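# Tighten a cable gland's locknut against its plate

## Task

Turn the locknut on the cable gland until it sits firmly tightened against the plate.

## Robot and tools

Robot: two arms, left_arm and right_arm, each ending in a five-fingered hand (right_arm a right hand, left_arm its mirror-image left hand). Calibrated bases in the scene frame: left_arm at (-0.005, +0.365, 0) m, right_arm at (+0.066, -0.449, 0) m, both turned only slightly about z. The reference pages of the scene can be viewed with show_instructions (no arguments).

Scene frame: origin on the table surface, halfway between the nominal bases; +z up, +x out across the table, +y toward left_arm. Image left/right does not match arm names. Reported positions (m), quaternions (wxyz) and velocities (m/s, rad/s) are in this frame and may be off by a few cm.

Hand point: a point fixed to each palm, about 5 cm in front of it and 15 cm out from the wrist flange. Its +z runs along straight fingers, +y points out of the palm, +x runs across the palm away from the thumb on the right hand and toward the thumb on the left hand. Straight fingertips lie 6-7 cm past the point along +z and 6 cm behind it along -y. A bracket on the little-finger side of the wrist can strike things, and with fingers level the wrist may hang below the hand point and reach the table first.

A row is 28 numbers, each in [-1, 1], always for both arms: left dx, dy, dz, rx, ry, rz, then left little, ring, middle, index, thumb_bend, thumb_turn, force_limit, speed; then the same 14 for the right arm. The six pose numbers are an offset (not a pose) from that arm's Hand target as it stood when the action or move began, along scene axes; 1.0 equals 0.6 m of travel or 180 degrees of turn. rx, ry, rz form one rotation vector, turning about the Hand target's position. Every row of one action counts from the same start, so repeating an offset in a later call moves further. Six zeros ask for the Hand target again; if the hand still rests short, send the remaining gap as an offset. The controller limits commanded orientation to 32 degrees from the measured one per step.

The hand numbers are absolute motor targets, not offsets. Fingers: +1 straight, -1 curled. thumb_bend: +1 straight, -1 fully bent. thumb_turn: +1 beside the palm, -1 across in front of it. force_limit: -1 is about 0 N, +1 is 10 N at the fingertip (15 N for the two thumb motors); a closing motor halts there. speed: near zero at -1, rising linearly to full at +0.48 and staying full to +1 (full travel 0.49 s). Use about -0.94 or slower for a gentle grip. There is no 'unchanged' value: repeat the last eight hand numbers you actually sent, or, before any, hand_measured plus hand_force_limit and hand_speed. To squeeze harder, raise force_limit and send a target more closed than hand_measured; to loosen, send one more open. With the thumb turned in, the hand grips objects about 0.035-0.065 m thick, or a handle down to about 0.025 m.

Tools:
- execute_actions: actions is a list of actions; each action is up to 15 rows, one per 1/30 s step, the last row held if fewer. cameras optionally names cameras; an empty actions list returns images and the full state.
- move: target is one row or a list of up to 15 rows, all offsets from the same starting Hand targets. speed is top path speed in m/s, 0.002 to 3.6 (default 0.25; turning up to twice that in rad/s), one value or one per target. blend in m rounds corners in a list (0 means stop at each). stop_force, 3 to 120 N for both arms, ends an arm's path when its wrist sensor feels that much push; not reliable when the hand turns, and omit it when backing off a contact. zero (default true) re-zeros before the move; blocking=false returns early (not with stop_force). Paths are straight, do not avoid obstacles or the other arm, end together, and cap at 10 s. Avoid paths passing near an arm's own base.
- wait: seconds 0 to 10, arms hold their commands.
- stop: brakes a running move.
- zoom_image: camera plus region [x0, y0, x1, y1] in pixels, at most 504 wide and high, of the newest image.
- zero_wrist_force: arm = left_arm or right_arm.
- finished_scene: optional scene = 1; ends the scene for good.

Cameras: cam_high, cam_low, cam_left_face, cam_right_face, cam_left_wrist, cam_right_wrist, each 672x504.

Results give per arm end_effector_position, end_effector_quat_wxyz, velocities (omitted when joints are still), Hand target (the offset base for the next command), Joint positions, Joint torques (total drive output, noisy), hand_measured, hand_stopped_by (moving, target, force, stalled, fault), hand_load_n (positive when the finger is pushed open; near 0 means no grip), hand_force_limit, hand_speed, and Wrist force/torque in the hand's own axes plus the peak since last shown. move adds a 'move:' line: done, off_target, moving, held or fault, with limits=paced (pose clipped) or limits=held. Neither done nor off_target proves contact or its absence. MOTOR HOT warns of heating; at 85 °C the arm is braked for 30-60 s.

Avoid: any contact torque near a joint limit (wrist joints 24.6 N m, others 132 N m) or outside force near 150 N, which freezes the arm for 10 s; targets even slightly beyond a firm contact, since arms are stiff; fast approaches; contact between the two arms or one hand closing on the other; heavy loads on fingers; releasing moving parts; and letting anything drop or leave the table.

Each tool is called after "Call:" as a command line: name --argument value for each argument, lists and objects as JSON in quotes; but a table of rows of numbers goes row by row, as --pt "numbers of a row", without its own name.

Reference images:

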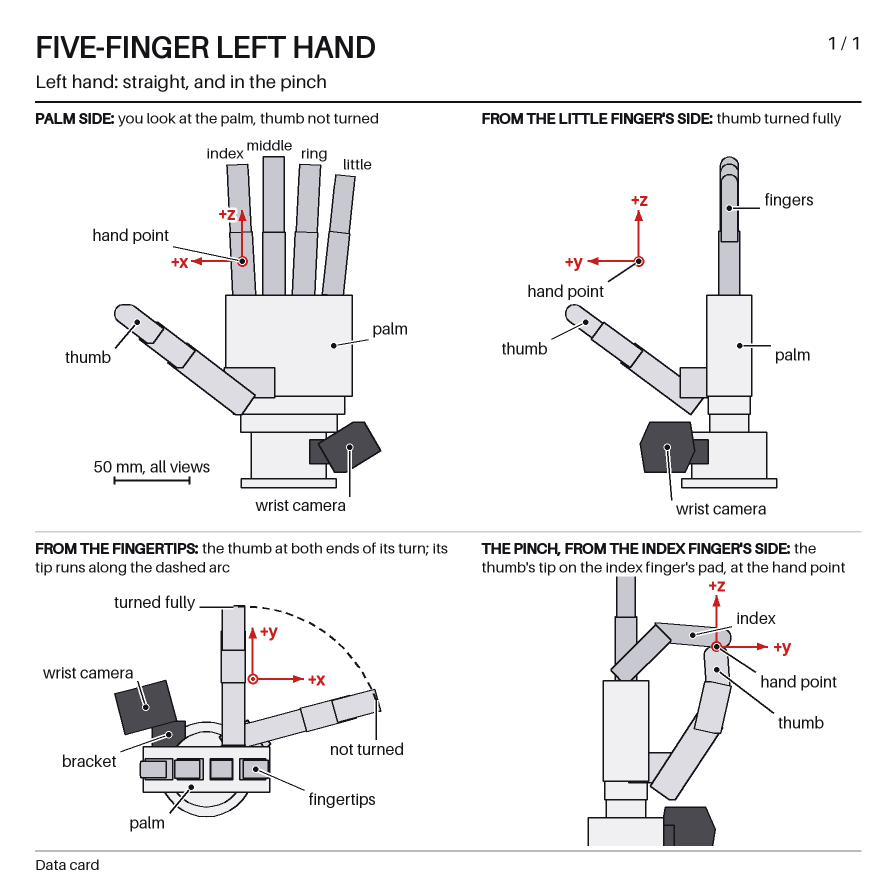

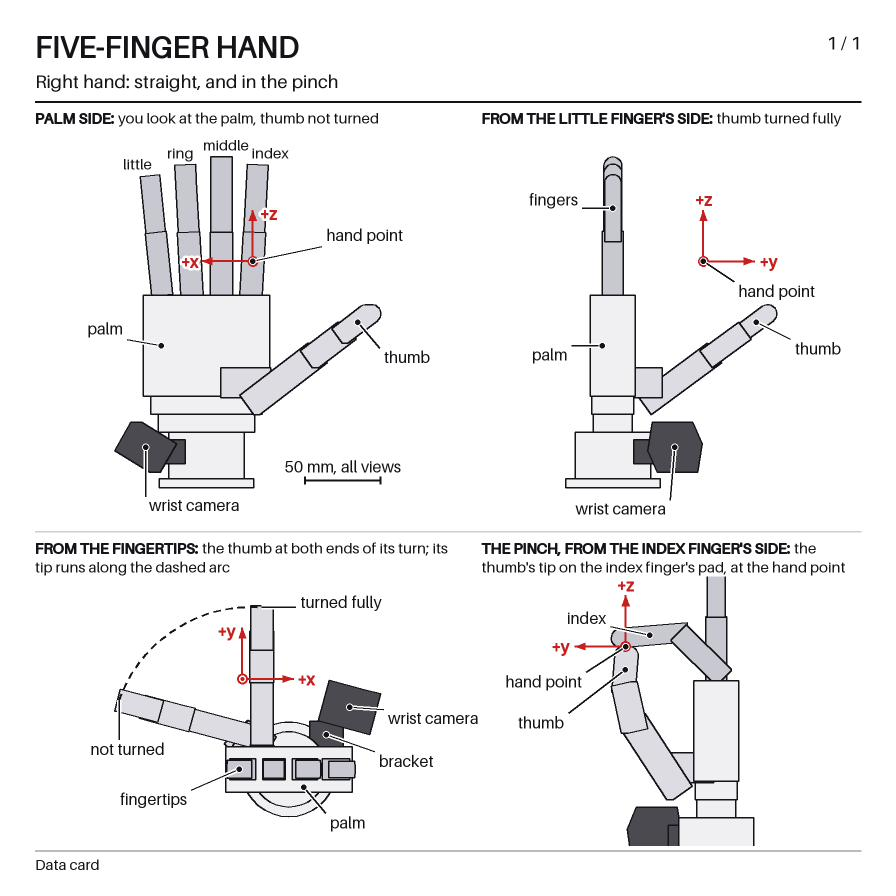

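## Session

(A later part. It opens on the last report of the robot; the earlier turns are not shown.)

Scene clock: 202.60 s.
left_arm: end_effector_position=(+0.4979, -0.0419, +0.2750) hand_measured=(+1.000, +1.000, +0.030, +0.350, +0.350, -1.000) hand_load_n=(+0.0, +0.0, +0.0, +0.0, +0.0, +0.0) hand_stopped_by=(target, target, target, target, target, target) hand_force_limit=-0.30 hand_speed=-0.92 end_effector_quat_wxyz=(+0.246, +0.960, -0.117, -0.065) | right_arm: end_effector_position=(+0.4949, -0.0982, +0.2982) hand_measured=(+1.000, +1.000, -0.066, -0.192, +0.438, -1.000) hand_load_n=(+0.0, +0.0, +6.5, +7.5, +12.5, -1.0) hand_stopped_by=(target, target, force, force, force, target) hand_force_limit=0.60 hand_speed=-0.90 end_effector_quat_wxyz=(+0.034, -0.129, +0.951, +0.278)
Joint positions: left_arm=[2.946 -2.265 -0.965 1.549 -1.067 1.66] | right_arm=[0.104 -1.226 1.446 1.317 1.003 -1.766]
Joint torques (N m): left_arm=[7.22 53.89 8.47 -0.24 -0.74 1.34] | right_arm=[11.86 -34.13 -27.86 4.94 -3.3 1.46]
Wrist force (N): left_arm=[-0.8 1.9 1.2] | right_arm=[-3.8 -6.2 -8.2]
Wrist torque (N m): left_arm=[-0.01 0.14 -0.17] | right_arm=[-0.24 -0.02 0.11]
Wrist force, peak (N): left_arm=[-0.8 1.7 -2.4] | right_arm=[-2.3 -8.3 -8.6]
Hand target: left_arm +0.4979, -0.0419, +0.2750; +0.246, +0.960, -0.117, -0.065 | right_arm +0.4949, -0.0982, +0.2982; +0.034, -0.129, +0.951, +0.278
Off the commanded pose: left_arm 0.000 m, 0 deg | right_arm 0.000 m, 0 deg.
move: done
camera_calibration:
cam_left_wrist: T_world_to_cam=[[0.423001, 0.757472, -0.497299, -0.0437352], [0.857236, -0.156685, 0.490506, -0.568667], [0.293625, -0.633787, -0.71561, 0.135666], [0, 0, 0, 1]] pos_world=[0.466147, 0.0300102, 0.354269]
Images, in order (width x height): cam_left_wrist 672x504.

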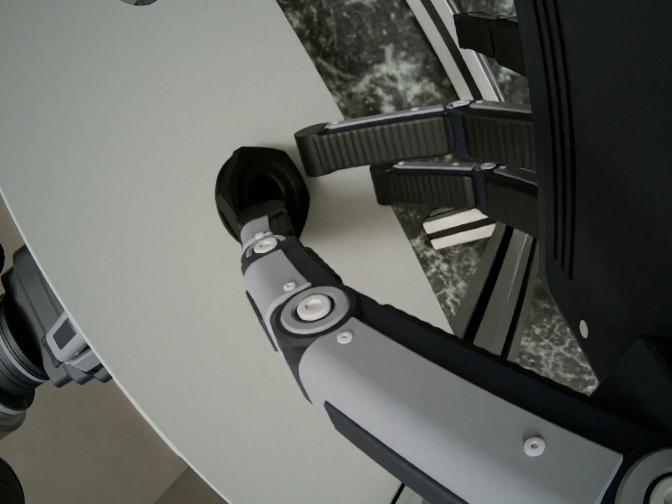

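Call:
move --pt "0 0 0 0 0 0 1 1 0.03 0.35 0.58 -1 0.2 -0.3 0.0 -0.0010 0 0 0 0 1 1 -0.3 -0.3 0.25 -1 0.6 -0.9" --pt "-0.0020 0.0040 -0.0087 -0.0015 0.0277 0 1 1 0.03 0.35 0.58 -1 0.2 -0.3 0.0 -0.0010 0 0 0 0 1 1 -0.3 -0.3 0.25 -1 0.6 -0.9" --speed 0.04

Call:
move --target '[0,-0.0100,0,0,0,0,1,1,0.03,0.35,0.58,-1,0.2,-0.3,0.0,0,0,0,0,0,1,1,-0.3,-0.3,0.25,-1,0.6,-0.9]' --speed 0.015 --stop_force 3 --cameras '["cam_left_wrist","cam_right_wrist"]'

Call:
zoom_image --camera "cam_left_wrist" --region '[180, 100, 400, 290]'

Scene clock: 205.80 s.
left_arm: end_effector_position=(+0.4967, -0.0395, +0.2698) hand_measured=(+1.000, +1.000, +0.030, +0.350, +0.578, -1.000) hand_load_n=(+0.0, +0.0, +0.0, +0.0, +0.0, +0.0) hand_stopped_by=(target, target, target, target, target, target) hand_force_limit=0.20 hand_speed=-0.30 end_effector_quat_wxyz=(+0.253, +0.956, -0.106, -0.106) | right_arm: end_effector_position=(+0.4949, -0.0988, +0.2982) hand_measured=(+1.000, +1.000, -0.066, -0.192, +0.438, -1.000) hand_load_n=(+0.0, +0.0, +7.0, +6.5, +13.5, -1.5) hand_stopped_by=(target, target, force, force, force, target) hand_force_limit=0.60 hand_speed=-0.90 end_effector_quat_wxyz=(+0.034, -0.129, +0.951, +0.278)
Joint positions: left_arm=[2.957 -2.303 -0.947 1.476 -1.049 1.675] | right_arm=[0.103 -1.227 1.447 1.317 1.003 -1.767]
Joint torques (N m): left_arm=[10.15 40.67 27.65 -4.45 3.15 1.98] | right_arm=[-5.02 -42.12 -3.32 4.86 0.83 -2.28]
Wrist force (N): left_arm=[-1.2 2.1 1.5] | right_arm=[-0.6 0.7 -0.2]
Wrist torque (N m): left_arm=[0.02 0.17 -0.23] | right_arm=[-0.10 -0.19 0.26]
Wrist force, peak (N): left_arm=[-1.4 2.5 1.1] | right_arm=[-2.1 -8.1 -8.4]
Hand target: left_arm +0.4967, -0.0395, +0.2698; +0.253, +0.956, -0.106, -0.106 | right_arm +0.4949, -0.0988, +0.2982; +0.034, -0.129, +0.951, +0.278
Off the commanded pose: left_arm 0.000 m, 0 deg | right_arm 0.000 m, 0 deg.
move: done

Scene clock: 207.20 s.
left_arm: end_effector_position=(+0.4967, -0.0418, +0.2698) hand_measured=(+1.000, +1.000, +0.030, +0.350, +0.578, -1.000) hand_load_n=(+0.0, +0.0, +0.0, +0.0, -1.0, -0.5) hand_stopped_by=(target, target, target, target, target, target) hand_force_limit=0.20 hand_speed=-0.30 end_effector_quat_wxyz=(+0.253, +0.956, -0.106, -0.106) | right_arm: end_effector_position=(+0.4949, -0.0988, +0.2982) hand_measured=(+1.000, +1.000, -0.066, -0.192, +0.438, -1.000) hand_load_n=(+0.0, +0.0, +7.0, +7.0, +13.5, -1.5) hand_stopped_by=(target, target, force, force, force, target) hand_force_limit=0.60 hand_speed=-0.90 end_effector_quat_wxyz=(+0.034, -0.129, +0.951, +0.278)
Joint positions: left_arm=[2.953 -2.306 -0.941 1.476 -1.048 1.67] | right_arm=[0.103 -1.227 1.447 1.317 1.003 -1.767]
Joint torques (N m): left_arm=[8.2 60.05 6.63 -0.57 -0.84 2.06] | right_arm=[-5.15 -42.13 -3.86 4.96 0.72 -2.32]
Wrist force (N): left_arm=[-1.6 -0.7 -0.4] | right_arm=[-0.5 1.0 -0.8]
Wrist torque (N m): left_arm=[-0.14 0.16 -0.16] | right_arm=[-0.03 -0.18 0.28]
Wrist force, peak (N): left_arm=[-1.9 -4.2 -3.6] | right_arm=[-0.6 0.8 -1.4]
Hand target: left_arm +0.4967, -0.0418, +0.2698; +0.253, +0.956, -0.106, -0.106 (not the last commanded pose) | right_arm +0.4949, -0.0988, +0.2982; +0.034, -0.129, +0.951, +0.278
Off the commanded pose: left_arm 0.004 m, 0 deg | right_arm 0.000 m, 0 deg.
move: contact (left_arm)
camera_calibration:
cam_left_wrist: T_world_to_cam=[[0.3779, 0.755076, -0.535773, -0.0132243], [0.896689, -0.154405, 0.41486, -0.564209], [0.230524, -0.637197, -0.735417, 0.168907], [0, 0, 0, 1]] pos_world=[0.47198, 0.0304957, 0.3512]
cam_right_wrist: T_world_to_cam=[[-0.508516, 0.747776, 0.426898, 0.20213], [0.710115, 0.0838072, 0.69908, -0.553338], [0.486978, 0.658641, -0.573624, 0.103942], [0, 0, 0, 1]] pos_world=[0.445103, -0.173235, 0.360163]
Images, in order (width x height): cam_left_wrist 672x504, cam_right_wrist 672x504.

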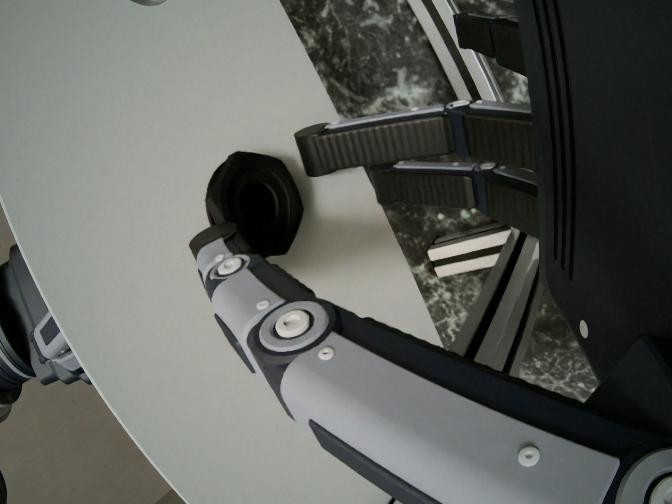

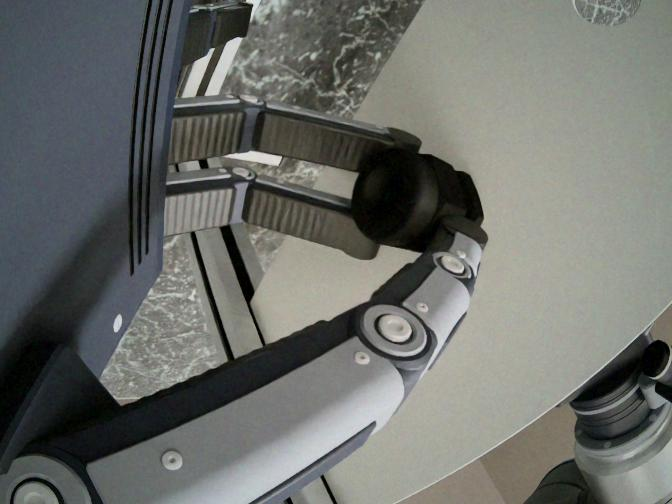

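Scaled by 2.291 from the camera's 672x504 image, which has a finer 960x720 frame.

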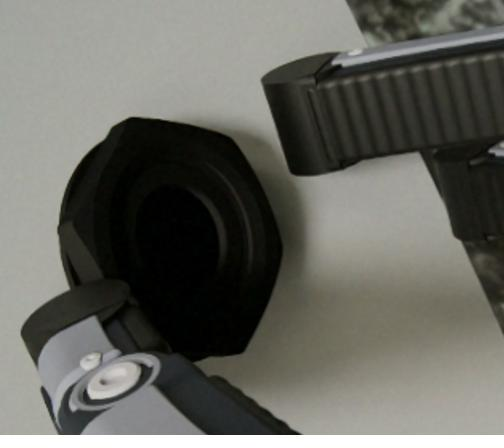

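Call:
move --target '[0,0,0,0,0,0,1,1,0.03,0.35,0.38,-1,-0.3,-0.92,0,0,0,0,0,0,1,1,-0.3,-0.3,0.25,-1,0.6,-0.9]' --speed 0.03

Scene clock: 208.30 s.
left_arm: end_effector_position=(+0.4967, -0.0418, +0.2698) hand_measured=(+1.000, +1.000, +0.030, +0.350, +0.528, -1.000) hand_load_n=(+0.0, +0.0, +0.5, +0.0, +5.5, +1.5) hand_stopped_by=(target, target, target, target, force, target) hand_force_limit=-0.30 hand_speed=-0.92 end_effector_quat_wxyz=(+0.253, +0.956, -0.106, -0.106) | right_arm: end_effector_position=(+0.4949, -0.0988, +0.2982) hand_measured=(+1.000, +1.000, -0.066, -0.192, +0.438, -1.000) hand_load_n=(+0.0, +0.0, +6.5, +7.0, +13.5, +0.0) hand_stopped_by=(target, target, force, force, force, target) hand_force_limit=0.60 hand_speed=-0.90 end_effector_quat_wxyz=(+0.034, -0.129, +0.951, +0.278)
Joint positions: left_arm=[2.953 -2.306 -0.941 1.476 -1.048 1.67] | right_arm=[0.103 -1.227 1.447 1.317 1.003 -1.767]
Joint torques (N m): left_arm=[8.08 55.84 7.75 -0.58 -0.88 1.83] | right_arm=[-4.14 -43.25 -3.53 4.91 0.9 -2.29]
Wrist force (N): left_arm=[-0.7 4.3 -3.4] | right_arm=[-0.6 0.5 0.0]
Wrist torque (N m): left_arm=[-0.03 0.15 -0.27] | right_arm=[-0.04 -0.15 0.28]
Wrist force, peak (N): left_arm=[-0.7 4.6 -3.5] | right_arm=[-0.6 1.2 -1.0]
Hand target: left_arm +0.4967, -0.0418, +0.2698; +0.253, +0.956, -0.106, -0.106 | right_arm +0.4949, -0.0988, +0.2982; +0.034, -0.129, +0.951, +0.278
Off the commanded pose: left_arm 0.000 m, 0 deg | right_arm 0.000 m, 0 deg.
move: done

Call:
move --target '[0,0,0,0,0,0,1,1,-0.25,0.35,0.37,-1,0.6,-0.92,0,0,0,0,0,0,1,1,-0.35,-0.35,0.2,-1,1.0,-0.9]' --speed 0.03 --cameras '["cam_left_wrist"]'

Call:
zoom_image --camera "cam_left_wrist" --region '[180, 100, 400, 290]'

Scene clock: 211.73 s.
left_arm: end_effector_position=(+0.4967, -0.0417, +0.2698) hand_measured=(+1.000, +1.000, -0.116, +0.350, +0.494, -1.000) hand_load_n=(+0.0, +0.0, +8.5, +0.0, +11.0, +1.5) hand_stopped_by=(target, target, force, target, force, target) hand_force_limit=0.60 hand_speed=-0.92 end_effector_quat_wxyz=(+0.253, +0.956, -0.106, -0.106) | right_arm: end_effector_position=(+0.4949, -0.0988, +0.2982) hand_measured=(+1.000, +1.000, -0.082, -0.216, +0.442, -1.000) hand_load_n=(+0.0, +0.0, +9.5, +11.0, +19.0, +0.0) hand_stopped_by=(target, target, force, force, force, target) hand_force_limit=1.00 hand_speed=-0.90 end_effector_quat_wxyz=(+0.034, -0.129, +0.951, +0.278)
Joint positions: left_arm=[2.953 -2.306 -0.941 1.476 -1.048 1.67] | right_arm=[0.103 -1.227 1.447 1.317 1.003 -1.767]
Joint torques (N m): left_arm=[1.46 44.02 8.1 -0.5 1.39 0.86] | right_arm=[-2.29 -44.16 -6.46 5 -3.8 -1.34]
Wrist force (N): left_arm=[-1.8 -8.4 -6.4] | right_arm=[-1.1 -5.3 -1.4]
Wrist torque (N m): left_arm=[-0.28 0.09 0.00] | right_arm=[-0.11 -0.04 0.13]
Wrist force, peak (N): left_arm=[-0.4 5.6 -11.2] | right_arm=[1.2 -2.8 5.0]
Hand target: left_arm +0.4967, -0.0418, +0.2698; +0.253, +0.956, -0.106, -0.106 | right_arm +0.4949, -0.0988, +0.2982; +0.034, -0.129, +0.951, +0.278
Off the commanded pose: left_arm 0.000 m, 0 deg | right_arm 0.000 m, 0 deg.
move: done
camera_calibration:
cam_left_wrist: T_world_to_cam=[[0.377954, 0.755099, -0.535702, -0.013276], [0.89667, -0.154488, 0.41487, -0.564201], [0.230508, -0.637149, -0.735464, 0.16893], [0, 0, 0, 1]] pos_world=[0.47198, 0.0304959, 0.3512]
Images, in order (width x height): cam_left_wrist 672x504.

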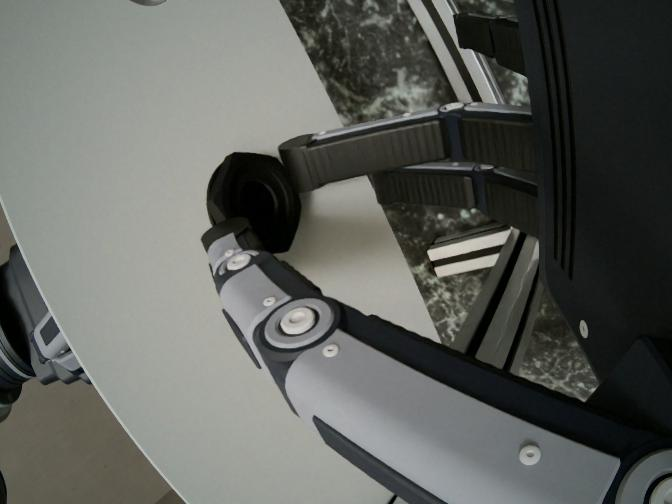

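Scaled by 2.291 from the camera's 672x504 image, which has a finer 960x720 frame.

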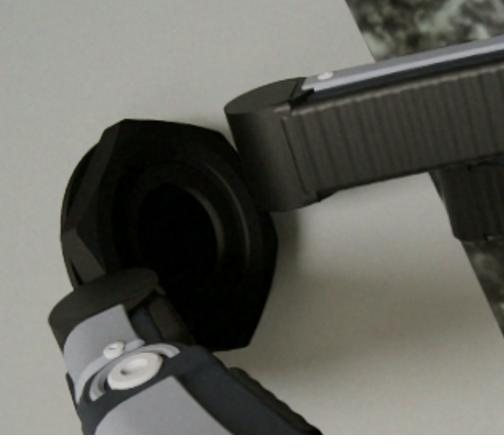

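Call:
move --pt "0.0019 0.0001 0.0056 0.0030 -0.0555 0 1 1 -0.25 0.35 0.37 -1 0.6 -0.92 0 0 0 0 0 0 1 1 -0.35 -0.35 0.2 -1 1.0 -0.9" --pt "0.0028 0.00015 0.0114 0.0060 -0.1109 0 1 1 -0.25 0.35 0.37 -1 0.6 -0.92 0 0 0 0 0 0 1 1 -0.35 -0.35 0.2 -1 1.0 -0.9" --speed 0.08 --blend '[0.001,0]' --cameras '["cam_left_wrist","cam_right_wrist"]'

Call:
zoom_image --camera "cam_left_wrist" --region '[180, 100, 400, 290]'

Call:
zoom_image --camera "cam_right_wrist" --region '[300, 120, 540, 300]'

Scene clock: 214.63 s.
left_arm: end_effector_position=(+0.4984, -0.0417, +0.2766) hand_measured=(+1.000, +1.000, -0.116, +0.350, +0.494, -1.000) hand_load_n=(+0.0, +0.0, +5.0, +0.0, +8.0, +4.5) hand_stopped_by=(target, target, force, target, force, target) hand_force_limit=0.60 hand_speed=-0.92 end_effector_quat_wxyz=(+0.222, +0.962, -0.148, +0.060) | right_arm: end_effector_position=(+0.4949, -0.0988, +0.2982) hand_measured=(+1.000, +1.000, -0.082, -0.216, +0.442, -1.000) hand_load_n=(+0.0, +0.0, +10.5, +11.5, +18.0, -1.5) hand_stopped_by=(target, target, force, force, force, target) hand_force_limit=1.00 hand_speed=-0.90 end_effector_quat_wxyz=(+0.034, -0.129, +0.951, +0.278)
Joint positions: left_arm=[2.924 -2.131 -1.105 1.819 -1.131 1.636] | right_arm=[0.103 -1.227 1.447 1.317 1.003 -1.767]
Joint torques (N m): left_arm=[-16.14 48.9 5.23 1.5 -0.1 -2.03] | right_arm=[8.64 -41.44 -9.26 4.89 -3.75 1.48]
Wrist force (N): left_arm=[-1.3 -11.6 -12.8] | right_arm=[-3.7 -7.4 -0.6]
Wrist torque (N m): left_arm=[-0.63 -0.24 0.29] | right_arm=[-0.06 -0.11 0.11]
Wrist force, peak (N): left_arm=[-1.9 -12.2 -12.7] | right_arm=[-3.4 -7.8 -1.1]
Hand target: left_arm +0.4984, -0.0417, +0.2766; +0.222, +0.962, -0.148, +0.060 | right_arm +0.4949, -0.0988, +0.2982; +0.034, -0.129, +0.951, +0.278
Off the commanded pose: left_arm 0.000 m, 0 deg | right_arm 0.000 m, 0 deg.
move: done
camera_calibration:
cam_left_wrist: T_world_to_cam=[[0.535648, 0.763581, -0.36059, -0.136977], [0.701766, -0.16501, 0.693034, -0.548747], [0.469687, -0.624272, -0.624243, 0.0241985], [0, 0, 0, 1]] pos_world=[0.447098, 0.0291507, 0.346014]
cam_right_wrist: T_world_to_cam=[[-0.508516, 0.747776, 0.426898, 0.20213], [0.710115, 0.0838072, 0.69908, -0.553338], [0.486978, 0.658641, -0.573624, 0.103942], [0, 0, 0, 1]] pos_world=[0.445103, -0.173235, 0.360163]
Images, in order (width x height): cam_left_wrist 672x504, cam_right_wrist 672x504.

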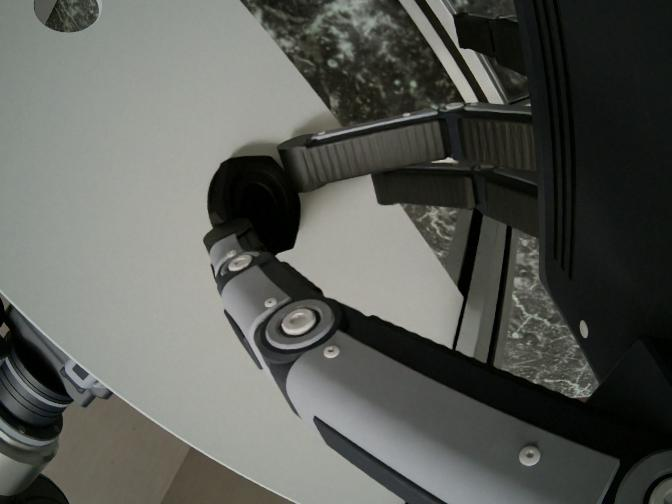

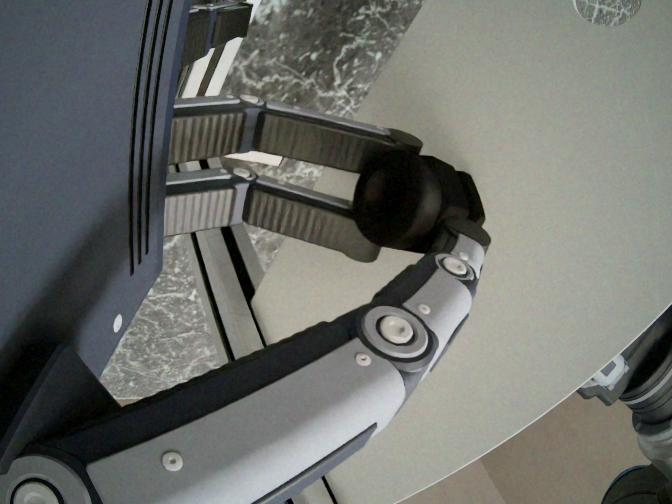

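Scaled by 2.291 from the camera's 672x504 image, which has a finer 960x720 frame.

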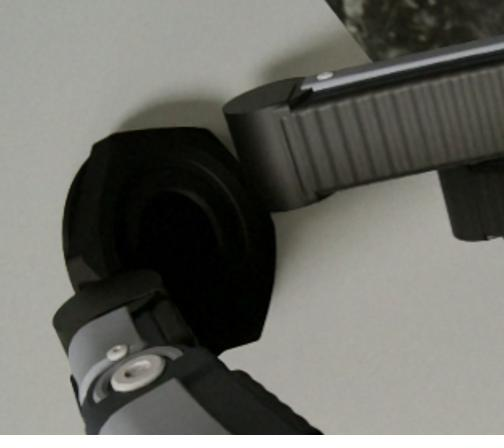

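Scaled by 2.100 from the camera's 672x504 image, which has a finer 960x720 frame.

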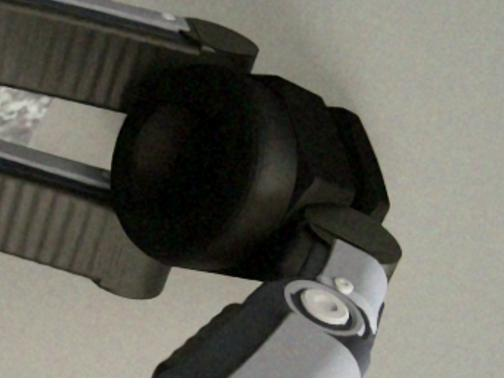

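Call:
move --pt "0 0 0 0 0 0 1 1 -0.28 0.35 0.35 -1 0.7 -0.92 0 0 0 0 0 0 1 1 -0.35 -0.35 0.2 -1 1.0 -0.9" --pt "-0.0002 0 0.0058 0.0030 -0.0555 0 1 1 -0.28 0.35 0.35 -1 0.7 -0.92 0 0 0 0 0 0 1 1 -0.35 -0.35 0.2 -1 1.0 -0.9" --pt "-0.0013 0 0.0116 0.0060 -0.1109 0 1 1 -0.28 0.35 0.35 -1 0.7 -0.92 0 0 0 0 0 0 1 1 -0.35 -0.35 0.2 -1 1.0 -0.9" --speed 0.08 --blend '[0,0.001,0]' --cameras '["cam_left_wrist"]'

Call:
zoom_image --camera "cam_left_wrist" --region '[180, 100, 400, 290]'

Scene clock: 218.50 s.
left_arm: end_effector_position=(+0.4976, -0.0417, +0.2836) hand_measured=(+1.000, +1.000, -0.280, +0.350, +0.482, -1.000) hand_load_n=(+0.0, +0.0, +0.0, +0.0, +7.5, +7.0) hand_stopped_by=(target, target, target, target, force, target) hand_force_limit=0.70 hand_speed=-0.92 end_effector_quat_wxyz=(+0.184, +0.939, -0.184, +0.224) | right_arm: end_effector_position=(+0.4949, -0.0988, +0.2982) hand_measured=(+1.000, +1.000, -0.082, -0.216, +0.442, -1.000) hand_load_n=(+0.0, +0.0, +11.5, +12.0, +16.5, -1.5) hand_stopped_by=(target, target, force, force, force, target) hand_force_limit=1.00 hand_speed=-0.90 end_effector_quat_wxyz=(+0.034, -0.129, +0.951, +0.278)
Joint positions: left_arm=[2.887 -1.951 -1.316 2.189 -1.233 1.632] | right_arm=[0.103 -1.227 1.447 1.317 1.003 -1.767]
Joint torques (N m): left_arm=[-16.48 33.26 0.16 1.76 -2.11 1.77] | right_arm=[7.14 -42.39 -12.41 4.79 -3.25 1.37]
Wrist force (N): left_arm=[9.0 -8.7 -23.1] | right_arm=[-8.1 -10.2 -0.8]
Wrist torque (N m): left_arm=[-1.08 -0.43 0.16] | right_arm=[-0.15 -0.13 0.06]
Wrist force, peak (N): left_arm=[-3.4 -18.5 -19.1] | right_arm=[-8.2 -10.3 -1.0]
Hand target: left_arm +0.4976, -0.0417, +0.2836; +0.184, +0.939, -0.184, +0.224 | right_arm +0.4949, -0.0988, +0.2982; +0.034, -0.129, +0.951, +0.278
Off the commanded pose: left_arm 0.000 m, 0 deg | right_arm 0.000 m, 0 deg.
move: done
camera_calibration:
cam_left_wrist: T_world_to_cam=[[0.624133, 0.768333, -0.141852, -0.239899], [0.423498, -0.180105, 0.887813, -0.470495], [0.656588, -0.614187, -0.437797, -0.116559], [0, 0, 0, 1]] pos_world=[0.425514, 0.0279948, 0.332652]
Images, in order (width x height): cam_left_wrist 672x504.

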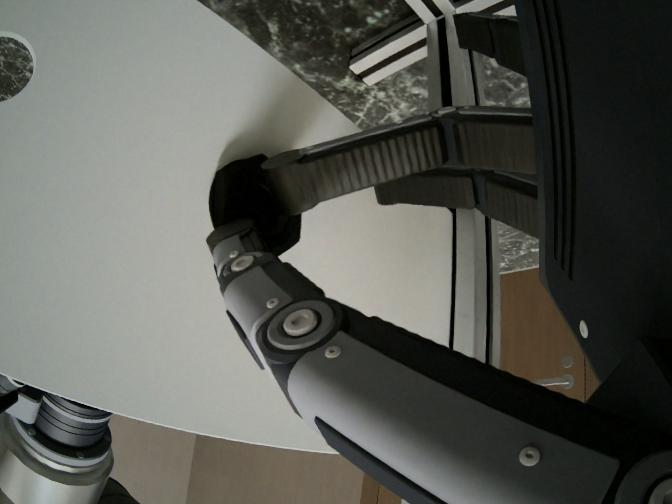

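Scaled by 2.291 from the camera's 672x504 image, which has a finer 960x720 frame.

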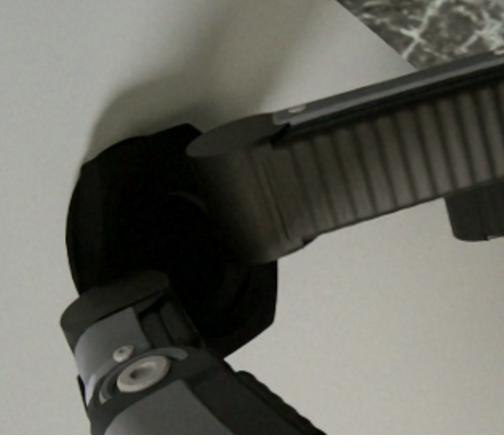

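Call:
move --pt "0 0 0 0 0 0 1 1 0.05 0.35 0.6 -1 0.2 -0.3 0 0 0 0 0 0 1 1 -0.35 -0.35 0.2 -1 1.0 -0.9" --pt "0 0.0120 0 0 0 0 1 1 0.03 0.35 0.58 -1 0.2 -0.3 0 0 0 0 0 0 1 1 -0.35 -0.35 0.2 -1 1.0 -0.9" --pt "0.0012 0.0120 -0.0133 -0.0069 0.1276 0 1 1 0.03 0.35 0.58 -1 0.2 -0.3 0 0 0 0 0 0 1 1 -0.35 -0.35 0.2 -1 1.0 -0.9" --speed '[0.05,0.05,0.2]' --blend '[0,0,0]'

Call:
move --target '[0,-0.0180,0,0,0,0,1,1,0.03,0.35,0.58,-1,0.2,-0.3,0.0,0,0,0,0,0,1,1,-0.35,-0.35,0.2,-1,1.0,-0.9]' --speed 0.015 --stop_force 3 --cameras '["cam_left_wrist","cam_right_wrist"]'

Call:
zoom_image --camera "cam_left_wrist" --region '[180, 100, 400, 290]'

Scene clock: 223.13 s.
left_arm: end_effector_position=(+0.4983, -0.0345, +0.2756) hand_measured=(+1.000, +1.000, +0.030, +0.350, +0.580, -1.000) hand_load_n=(+0.0, +0.0, +0.0, +0.0, +0.0, +0.0) hand_stopped_by=(target, target, target, target, target, target) hand_force_limit=0.20 hand_speed=-0.30 end_effector_quat_wxyz=(+0.227, +0.963, -0.142, +0.035) | right_arm: end_effector_position=(+0.4949, -0.0988, +0.2982) hand_measured=(+1.000, +1.000, -0.082, -0.216, +0.442, -1.000) hand_load_n=(+0.0, +0.0, +10.5, +11.0, +18.5, -1.5) hand_stopped_by=(target, target, force, force, force, target) hand_force_limit=1.00 hand_speed=-0.90 end_effector_quat_wxyz=(+0.034, -0.129, +0.951, +0.278)
Joint positions: left_arm=[2.942 -2.15 -1.091 1.766 -1.116 1.655] | right_arm=[0.103 -1.227 1.447 1.317 1.003 -1.767]
Joint torques (N m): left_arm=[9.22 36.94 29.51 -4.39 3.18 2.02] | right_arm=[-2.19 -42.14 -16.29 4.75 0.62 0.39]
Wrist force (N): left_arm=[0.1 2.0 0.7] | right_arm=[-1.3 0.0 1.4]
Wrist torque (N m): left_arm=[0.04 0.05 -0.06] | right_arm=[-0.02 -0.15 0.21]
Wrist force, peak (N): left_arm=[9.1 -9.1 -23.3] | right_arm=[-8.0 -10.6 -0.4]
Hand target: left_arm +0.4983, -0.0345, +0.2756; +0.227, +0.963, -0.142, +0.035 | right_arm +0.4949, -0.0988, +0.2982; +0.034, -0.129, +0.951, +0.278
Off the commanded pose: left_arm 0.000 m, 0 deg | right_arm 0.000 m, 0 deg.
move: done

Scene clock: 224.70 s.
left_arm: end_effector_position=(+0.4983, -0.0415, +0.2756) hand_measured=(+1.000, +1.000, +0.030, +0.350, +0.580, -1.000) hand_load_n=(+0.0, +0.0, +0.0, +0.0, -0.5, -0.5) hand_stopped_by=(target, target, target, target, target, target) hand_force_limit=0.20 hand_speed=-0.30 end_effector_quat_wxyz=(+0.227, +0.963, -0.142, +0.035) | right_arm: end_effector_position=(+0.4949, -0.0988, +0.2982) hand_measured=(+1.000, +1.000, -0.082, -0.216, +0.442, -1.000) hand_load_n=(+0.0, +0.0, +10.5, +11.0, +18.5, -1.5) hand_stopped_by=(target, target, force, force, force, target) hand_force_limit=1.00 hand_speed=-0.90 end_effector_quat_wxyz=(+0.034, -0.129, +0.951, +0.278)
Joint positions: left_arm=[2.929 -2.158 -1.077 1.766 -1.118 1.64] | right_arm=[0.103 -1.227 1.447 1.317 1.003 -1.767]
Joint torques (N m): left_arm=[7.37 54.42 7.74 -2.34 3.4 1.92] | right_arm=[-2.17 -41.69 -17.15 5.02 0.7 0.06]
Wrist force (N): left_arm=[-0.2 -0.1 -0.8] | right_arm=[-1.5 -0.2 1.5]
Wrist torque (N m): left_arm=[-0.11 0.07 -0.02] | right_arm=[-0.05 -0.14 0.21]
Wrist force, peak (N): left_arm=[-0.9 -5.0 -4.2] | right_arm=[-1.2 -0.2 2.4]
Hand target: left_arm +0.4983, -0.0415, +0.2756; +0.227, +0.963, -0.142, +0.035 (not the last commanded pose) | right_arm +0.4949, -0.0988, +0.2982; +0.034, -0.129, +0.951, +0.278
Off the commanded pose: left_arm 0.004 m, 0 deg | right_arm 0.000 m, 0 deg.
move: contact (left_arm)
camera_calibration:
cam_left_wrist: T_world_to_cam=[[0.515994, 0.762511, -0.390291, -0.119515], [0.737081, -0.163099, 0.655828, -0.555278], [0.43642, -0.62608, -0.64619, 0.046283], [0, 0, 0, 1]] pos_world=[0.450755, 0.029543, 0.347429]
cam_right_wrist: T_world_to_cam=[[-0.508516, 0.747776, 0.426898, 0.20213], [0.710115, 0.0838072, 0.69908, -0.553338], [0.486978, 0.658641, -0.573624, 0.103942], [0, 0, 0, 1]] pos_world=[0.445103, -0.173235, 0.360163]
Images, in order (width x height): cam_left_wrist 672x504, cam_right_wrist 672x504.

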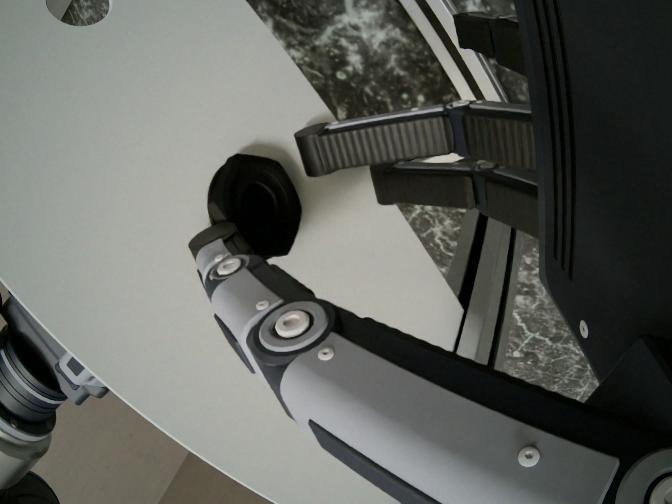

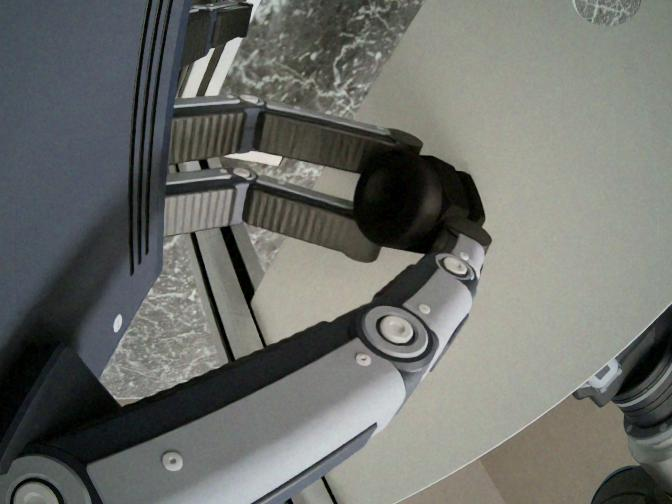

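Scaled by 2.291 from the camera's 672x504 image, which has a finer 960x720 frame.

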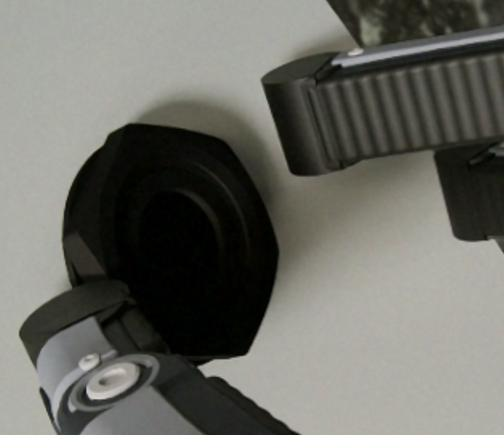

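Call:
move --target '[0,0,0,0,0,0,1,1,-0.03,0.35,0.36,-1,-0.6,-0.93,0,0,0,0,0,0,1,1,-0.35,-0.35,0.2,-1,1.0,-0.9]' --speed 0.03

Call:
move --target '[0,-0.0060,0,0,0,0,1,1,-0.03,0.35,0.36,-1,-0.6,-0.93,0.0,0,0,0,0,0,1,1,-0.35,-0.35,0.2,-1,1.0,-0.9]' --speed 0.01 --stop_force 3

Call:
move --target '[0,0,0,0,0,0,1,1,-0.25,0.35,0.35,-1,0.6,-0.92,0,0,0,0,0,0,1,1,-0.35,-0.35,0.2,-1,1.0,-0.9]' --speed 0.03 --cameras '["cam_left_wrist"]'

Call:
zoom_image --camera "cam_left_wrist" --region '[180, 100, 400, 290]'

Scene clock: 225.77 s.
left_arm: end_effector_position=(+0.4983, -0.0415, +0.2756) hand_measured=(+1.000, +1.000, -0.030, +0.350, +0.542, -1.000) hand_load_n=(+0.0, +0.0, +0.0, +0.0, +3.0, +0.0) hand_stopped_by=(target, target, target, target, force, target) hand_force_limit=-0.60 hand_speed=-0.93 end_effector_quat_wxyz=(+0.227, +0.963, -0.142, +0.035) | right_arm: end_effector_position=(+0.4949, -0.0988, +0.2982) hand_measured=(+1.000, +1.000, -0.082, -0.216, +0.442, -1.000) hand_load_n=(+0.0, +0.0, +10.0, +10.5, +19.0, -0.5) hand_stopped_by=(target, target, force, force, force, target) hand_force_limit=1.00 hand_speed=-0.90 end_effector_quat_wxyz=(+0.034, -0.129, +0.951, +0.278)
Joint positions: left_arm=[2.929 -2.158 -1.077 1.766 -1.118 1.64] | right_arm=[0.103 -1.227 1.447 1.317 1.003 -1.767]
Joint torques (N m): left_arm=[8.14 52.76 7.66 -1.64 2.24 1.79] | right_arm=[-2.03 -41.75 -19.36 4.96 0.61 -0.19]
Wrist force (N): left_arm=[-0.1 3.9 -1.1] | right_arm=[-0.5 0.4 3.0]
Wrist torque (N m): left_arm=[0.02 0.09 -0.10] | right_arm=[0.03 -0.17 0.23]
Wrist force, peak (N): left_arm=[0.2 4.1 -1.3] | right_arm=[-0.2 0.2 3.2]
Hand target: left_arm +0.4983, -0.0415, +0.2756; +0.227, +0.963, -0.142, +0.035 | right_arm +0.4949, -0.0988, +0.2982; +0.034, -0.129, +0.951, +0.278
Off the commanded pose: left_arm 0.000 m, 0 deg | right_arm 0.000 m, 0 deg.
move: done

Scene clock: 226.97 s.
left_arm: end_effector_position=(+0.4983, -0.0420, +0.2757) hand_measured=(+1.000, +1.000, -0.030, +0.350, +0.542, -1.000) hand_load_n=(+0.0, +0.0, +0.0, +0.0, +2.5, +0.0) hand_stopped_by=(target, target, target, target, force, target) hand_force_limit=-0.60 hand_speed=-0.93 end_effector_quat_wxyz=(+0.227, +0.963, -0.142, +0.035) | right_arm: end_effector_position=(+0.4949, -0.0988, +0.2982) hand_measured=(+1.000, +1.000, -0.082, -0.216, +0.442, -1.000) hand_load_n=(+0.0, +0.0, +10.5, +11.0, +18.5, -1.0) hand_stopped_by=(target, target, force, force, force, target) hand_force_limit=1.00 hand_speed=-0.90 end_effector_quat_wxyz=(+0.034, -0.129, +0.951, +0.278)
Joint positions: left_arm=[2.928 -2.158 -1.076 1.766 -1.118 1.639] | right_arm=[0.103 -1.227 1.447 1.317 1.003 -1.767]
Joint torques (N m): left_arm=[9.21 52.45 6.21 -1.7 -0.73 1.94] | right_arm=[-3.5 -42.66 -18.52 4.72 0.27 -0.37]
Wrist force (N): left_arm=[0.1 2.2 -2.2] | right_arm=[-0.5 -0.9 3.0]
Wrist torque (N m): left_arm=[-0.07 0.01 0.00] | right_arm=[0.00 -0.18 0.22]
Wrist force, peak (N): left_arm=[0.1 4.3 -1.2] | right_arm=[-0.5 -1.2 3.5]
Hand target: left_arm +0.4983, -0.0420, +0.2757; +0.227, +0.963, -0.142, +0.035 (not the last commanded pose) | right_arm +0.4949, -0.0988, +0.2982; +0.034, -0.129, +0.951, +0.278
Off the commanded pose: left_arm 0.003 m, 0 deg | right_arm 0.000 m, 0 deg.
move: contact (left_arm)

Scene clock: 227.63 s.
left_arm: end_effector_position=(+0.4983, -0.0420, +0.2757) hand_measured=(+1.000, +1.000, -0.116, +0.350, +0.510, -1.000) hand_load_n=(+0.0, +0.0, +8.0, +0.0, +11.5, +2.0) hand_stopped_by=(target, target, force, target, force, target) hand_force_limit=0.60 hand_speed=-0.92 end_effector_quat_wxyz=(+0.227, +0.963, -0.142, +0.035) | right_arm: end_effector_position=(+0.4949, -0.0988, +0.2982) hand_measured=(+1.000, +1.000, -0.082, -0.216, +0.442, -1.000) hand_load_n=(+0.0, +0.5, +8.5, +10.5, +20.0, +1.0) hand_stopped_by=(target, target, force, force, force, target) hand_force_limit=1.00 hand_speed=-0.90 end_effector_quat_wxyz=(+0.034, -0.129, +0.951, +0.278)
Joint positions: left_arm=[2.928 -2.158 -1.076 1.766 -1.118 1.639] | right_arm=[0.103 -1.227 1.447 1.317 1.003 -1.767]
Joint torques (N m): left_arm=[3.53 47.96 7.68 -1.63 -0.07 1.88] | right_arm=[-1.18 -42.62 -18.43 4.84 0.3 -0.71]
Wrist force (N): left_arm=[0.3 -5.7 -2.4] | right_arm=[-1.5 -1.3 -0.1]
Wrist torque (N m): left_arm=[-0.08 -0.03 0.17] | right_arm=[0.04 -0.13 0.25]
Wrist force, peak (N): left_arm=[0.7 5.3 -4.6] | right_arm=[-0.4 -1.1 4.8]
Hand target: left_arm +0.4983, -0.0420, +0.2757; +0.227, +0.963, -0.142, +0.035 | right_arm +0.4949, -0.0988, +0.2982; +0.034, -0.129, +0.951, +0.278
Off the commanded pose: left_arm 0.000 m, 0 deg | right_arm 0.000 m, 0 deg.
move: done
camera_calibration:
cam_left_wrist: T_world_to_cam=[[0.515961, 0.762525, -0.390308, -0.119062], [0.737039, -0.162984, 0.655903, -0.555297], [0.436529, -0.626093, -0.646104, 0.0459348], [0, 0, 0, 1]] pos_world=[0.450655, 0.0290429, 0.347429]
Images, in order (width x height): cam_left_wrist 672x504.

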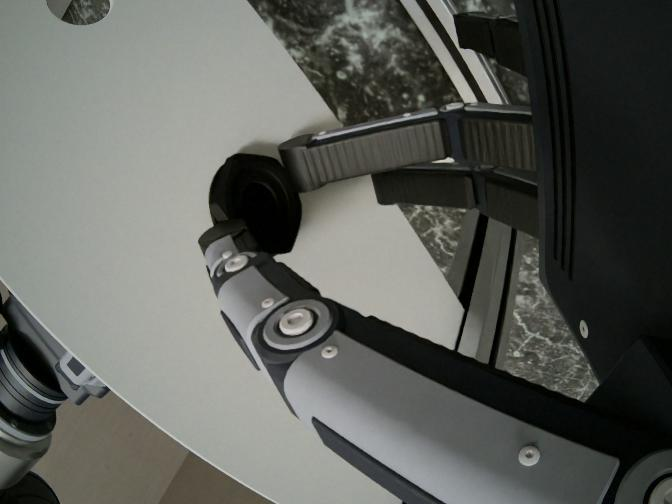

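Scaled by 2.291 from the camera's 672x504 image, which has a finer 960x720 frame.

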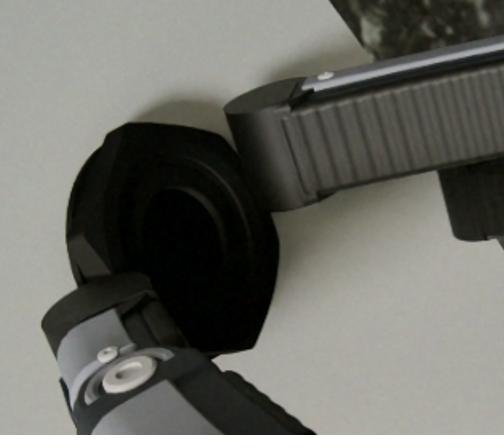

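Call:
move --pt "0.0003 0 0.0058 0.0030 -0.0555 0 1 1 -0.25 0.35 0.35 -1 0.6 -0.92 0 0 0 0 0 0 1 1 -0.35 -0.35 0.2 -1 1.0 -0.9" --pt "-0.0004 0 0.0115 0.0060 -0.1109 0 1 1 -0.25 0.35 0.35 -1 0.6 -0.92 0 0 0 0 0 0 1 1 -0.35 -0.35 0.2 -1 1.0 -0.9" --speed 0.08 --blend '[0.001,0]' --cameras '["cam_left_wrist","cam_right_wrist"]'

Call:
zoom_image --camera "cam_left_wrist" --region '[180, 100, 400, 290]'

Call:
zoom_image --camera "cam_right_wrist" --region '[300, 120, 540, 300]'

Scene clock: 230.67 s.
left_arm: end_effector_position=(+0.4980, -0.0420, +0.2826) hand_measured=(+1.000, +1.000, -0.116, +0.350, +0.510, -1.000) hand_load_n=(+0.0, +0.0, +5.0, +0.0, +9.0, +5.0) hand_stopped_by=(target, target, force, target, force, target) hand_force_limit=0.60 hand_speed=-0.92 end_effector_quat_wxyz=(+0.190, +0.944, -0.179, +0.200) | right_arm: end_effector_position=(+0.4949, -0.0988, +0.2982) hand_measured=(+1.000, +1.000, -0.082, -0.216, +0.442, -1.000) hand_load_n=(+0.0, +0.0, +10.0, +10.5, +19.0, -0.5) hand_stopped_by=(target, target, force, force, force, target) hand_force_limit=1.00 hand_speed=-0.90 end_effector_quat_wxyz=(+0.034, -0.129, +0.951, +0.278)
Joint positions: left_arm=[2.892 -1.978 -1.281 2.132 -1.217 1.63] | right_arm=[0.103 -1.227 1.447 1.317 1.003 -1.767]
Joint torques (N m): left_arm=[-13.56 43.27 6.74 1.61 -0.62 -0.06] | right_arm=[-2.72 -41.54 -21.2 4.58 -0.38 -1]
Wrist force (N): left_arm=[1.5 -9.2 -10.2] | right_arm=[-4.6 -4.4 0.0]
Wrist torque (N m): left_arm=[-0.51 -0.25 0.34] | right_arm=[-0.04 -0.15 0.17]
Wrist force, peak (N): left_arm=[1.5 -9.2 -10.2] | right_arm=[-4.7 -4.8 0.3]
Hand target: left_arm +0.4980, -0.0420, +0.2826; +0.190, +0.944, -0.179, +0.200 | right_arm +0.4949, -0.0988, +0.2982; +0.034, -0.129, +0.951, +0.278
Off the commanded pose: left_arm 0.000 m, 0 deg | right_arm 0.000 m, 0 deg.
move: done
camera_calibration:
cam_left_wrist: T_world_to_cam=[[0.615806, 0.767843, -0.176639, -0.226158], [0.469506, -0.177578, 0.864887, -0.486125], [0.63273, -0.615535, -0.46986, -0.096566], [0, 0, 0, 1]] pos_world=[0.428608, 0.0278888, 0.335123]
cam_right_wrist: T_world_to_cam=[[-0.508516, 0.747776, 0.426898, 0.20213], [0.710115, 0.0838072, 0.69908, -0.553338], [0.486978, 0.658641, -0.573624, 0.103942], [0, 0, 0, 1]] pos_world=[0.445103, -0.173235, 0.360163]
Images, in order (width x height): cam_left_wrist 672x504, cam_right_wrist 672x504.

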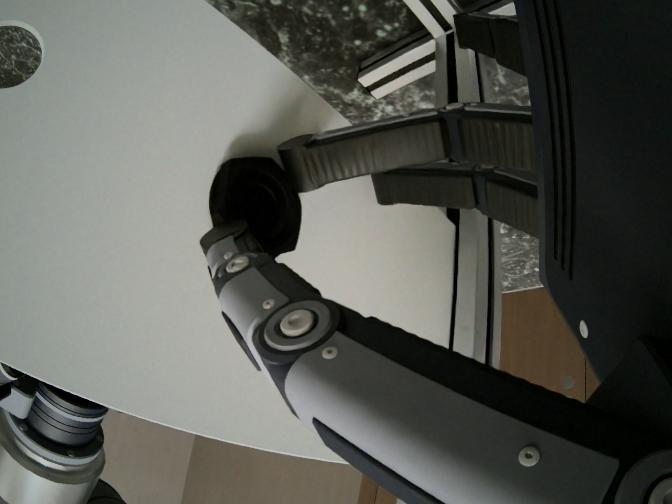

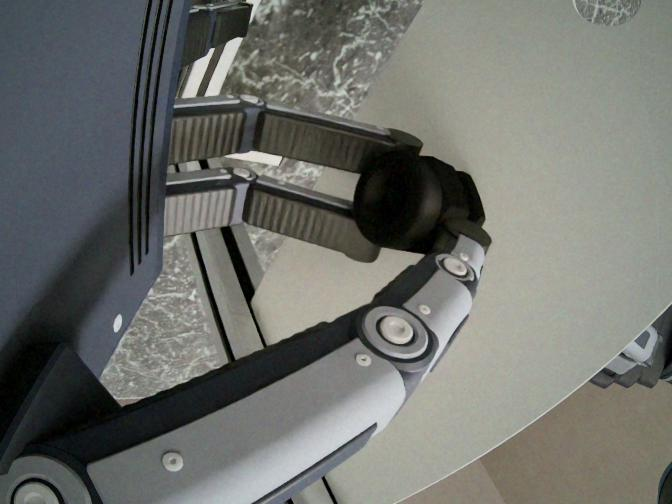

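Scaled by 2.291 from the camera's 672x504 image, which has a finer 960x720 frame.

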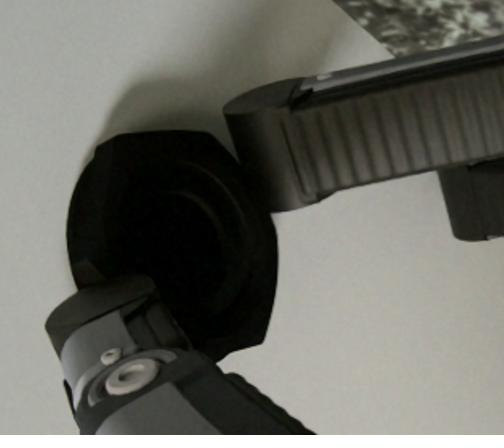

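Scaled by 2.100 from the camera's 672x504 image, which has a finer 960x720 frame.

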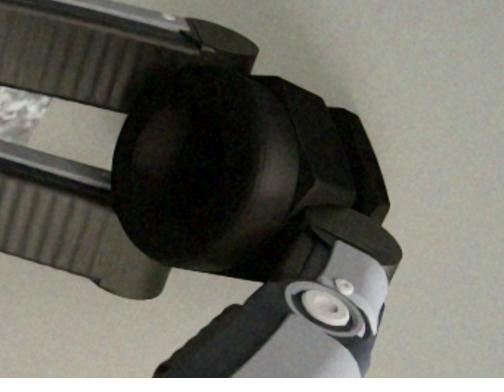

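Call:
move --pt "-0.0017 -0.0001 0.00555 0.0030 -0.0555 0 1 1 -0.25 0.35 0.35 -1 0.6 -0.92 0 0 0 0 0 0 1 1 -0.35 -0.35 0.2 -1 1.0 -0.9" --pt "-0.0043 -0.0002 0.0107 0.0060 -0.1109 0 1 1 -0.25 0.35 0.35 -1 0.6 -0.92 0 0 0 0 0 0 1 1 -0.35 -0.35 0.2 -1 1.0 -0.9" --speed 0.08 --blend '[0.001,0]' --cameras '["cam_left_wrist"]'

Call:
zoom_image --camera "cam_left_wrist" --region '[180, 100, 400, 290]'

Scene clock: 236.87 s.
left_arm: end_effector_position=(+0.4955, -0.0421, +0.2890) hand_measured=(+1.000, +1.000, -0.116, +0.350, +0.510, -1.000) hand_load_n=(+0.0, +0.0, +5.0, +0.0, +9.5, +5.0) hand_stopped_by=(target, target, force, target, force, target) hand_force_limit=0.60 hand_speed=-0.92 end_effector_quat_wxyz=(+0.147, +0.897, -0.211, +0.359) | right_arm: end_effector_position=(+0.4949, -0.0988, +0.2982) hand_measured=(+1.000, +1.000, -0.082, -0.216, +0.442, -1.000) hand_load_n=(+0.0, +0.0, +10.0, +11.0, +18.5, -0.5) hand_stopped_by=(target, target, force, force, force, target) hand_force_limit=1.00 hand_speed=-0.90 end_effector_quat_wxyz=(+0.034, -0.129, +0.951, +0.278)
Joint positions: left_arm=[2.851 -1.813 -1.509 2.518 -1.328 1.657] | right_arm=[0.103 -1.227 1.447 1.317 1.003 -1.767]
Joint torques (N m): left_arm=[-12.99 34.45 6.07 2.51 -1.27 2.05] | right_arm=[-1.44 -41.8 -27.24 4.51 -1.19 -2.13]
Wrist force (N): left_arm=[3.8 -8.9 -10.7] | right_arm=[-6.3 -4.0 1.0]
Wrist torque (N m): left_arm=[-0.71 -0.33 0.41] | right_arm=[0.00 -0.13 0.19]
Wrist force, peak (N): left_arm=[3.8 -8.9 -10.7] | right_arm=[-6.3 -4.3 1.6]
Hand target: left_arm +0.4954, -0.0421, +0.2890; +0.147, +0.897, -0.211, +0.359 | right_arm +0.4949, -0.0988, +0.2982; +0.034, -0.129, +0.951, +0.278
Off the commanded pose: left_arm 0.000 m, 0 deg | right_arm 0.000 m, 0 deg.
move: done
camera_calibration:
cam_left_wrist: T_world_to_cam=[[0.636552, 0.769024, 0.0583356, -0.301453], [0.146682, -0.194978, 0.969777, -0.361578], [0.757157, -0.608757, -0.236916, -0.220622], [0, 0, 0, 1]] pos_world=[0.411973, 0.0270195, 0.315967]
Images, in order (width x height): cam_left_wrist 672x504.

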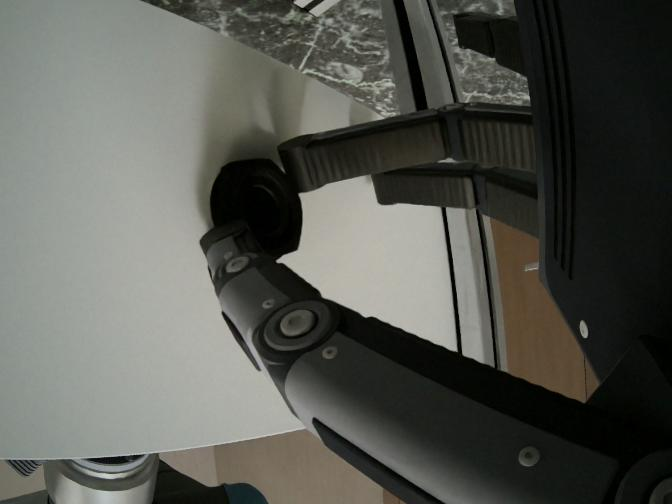

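Scaled by 2.291 from the camera's 672x504 image, which has a finer 960x720 frame.

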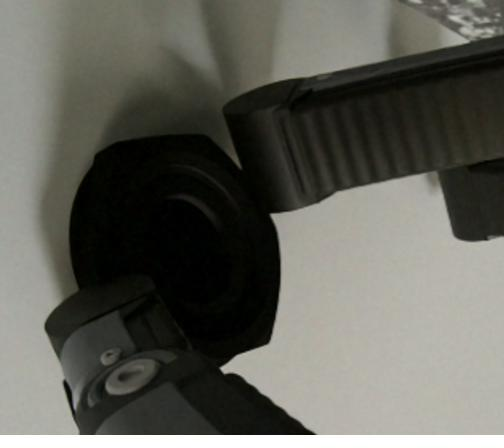

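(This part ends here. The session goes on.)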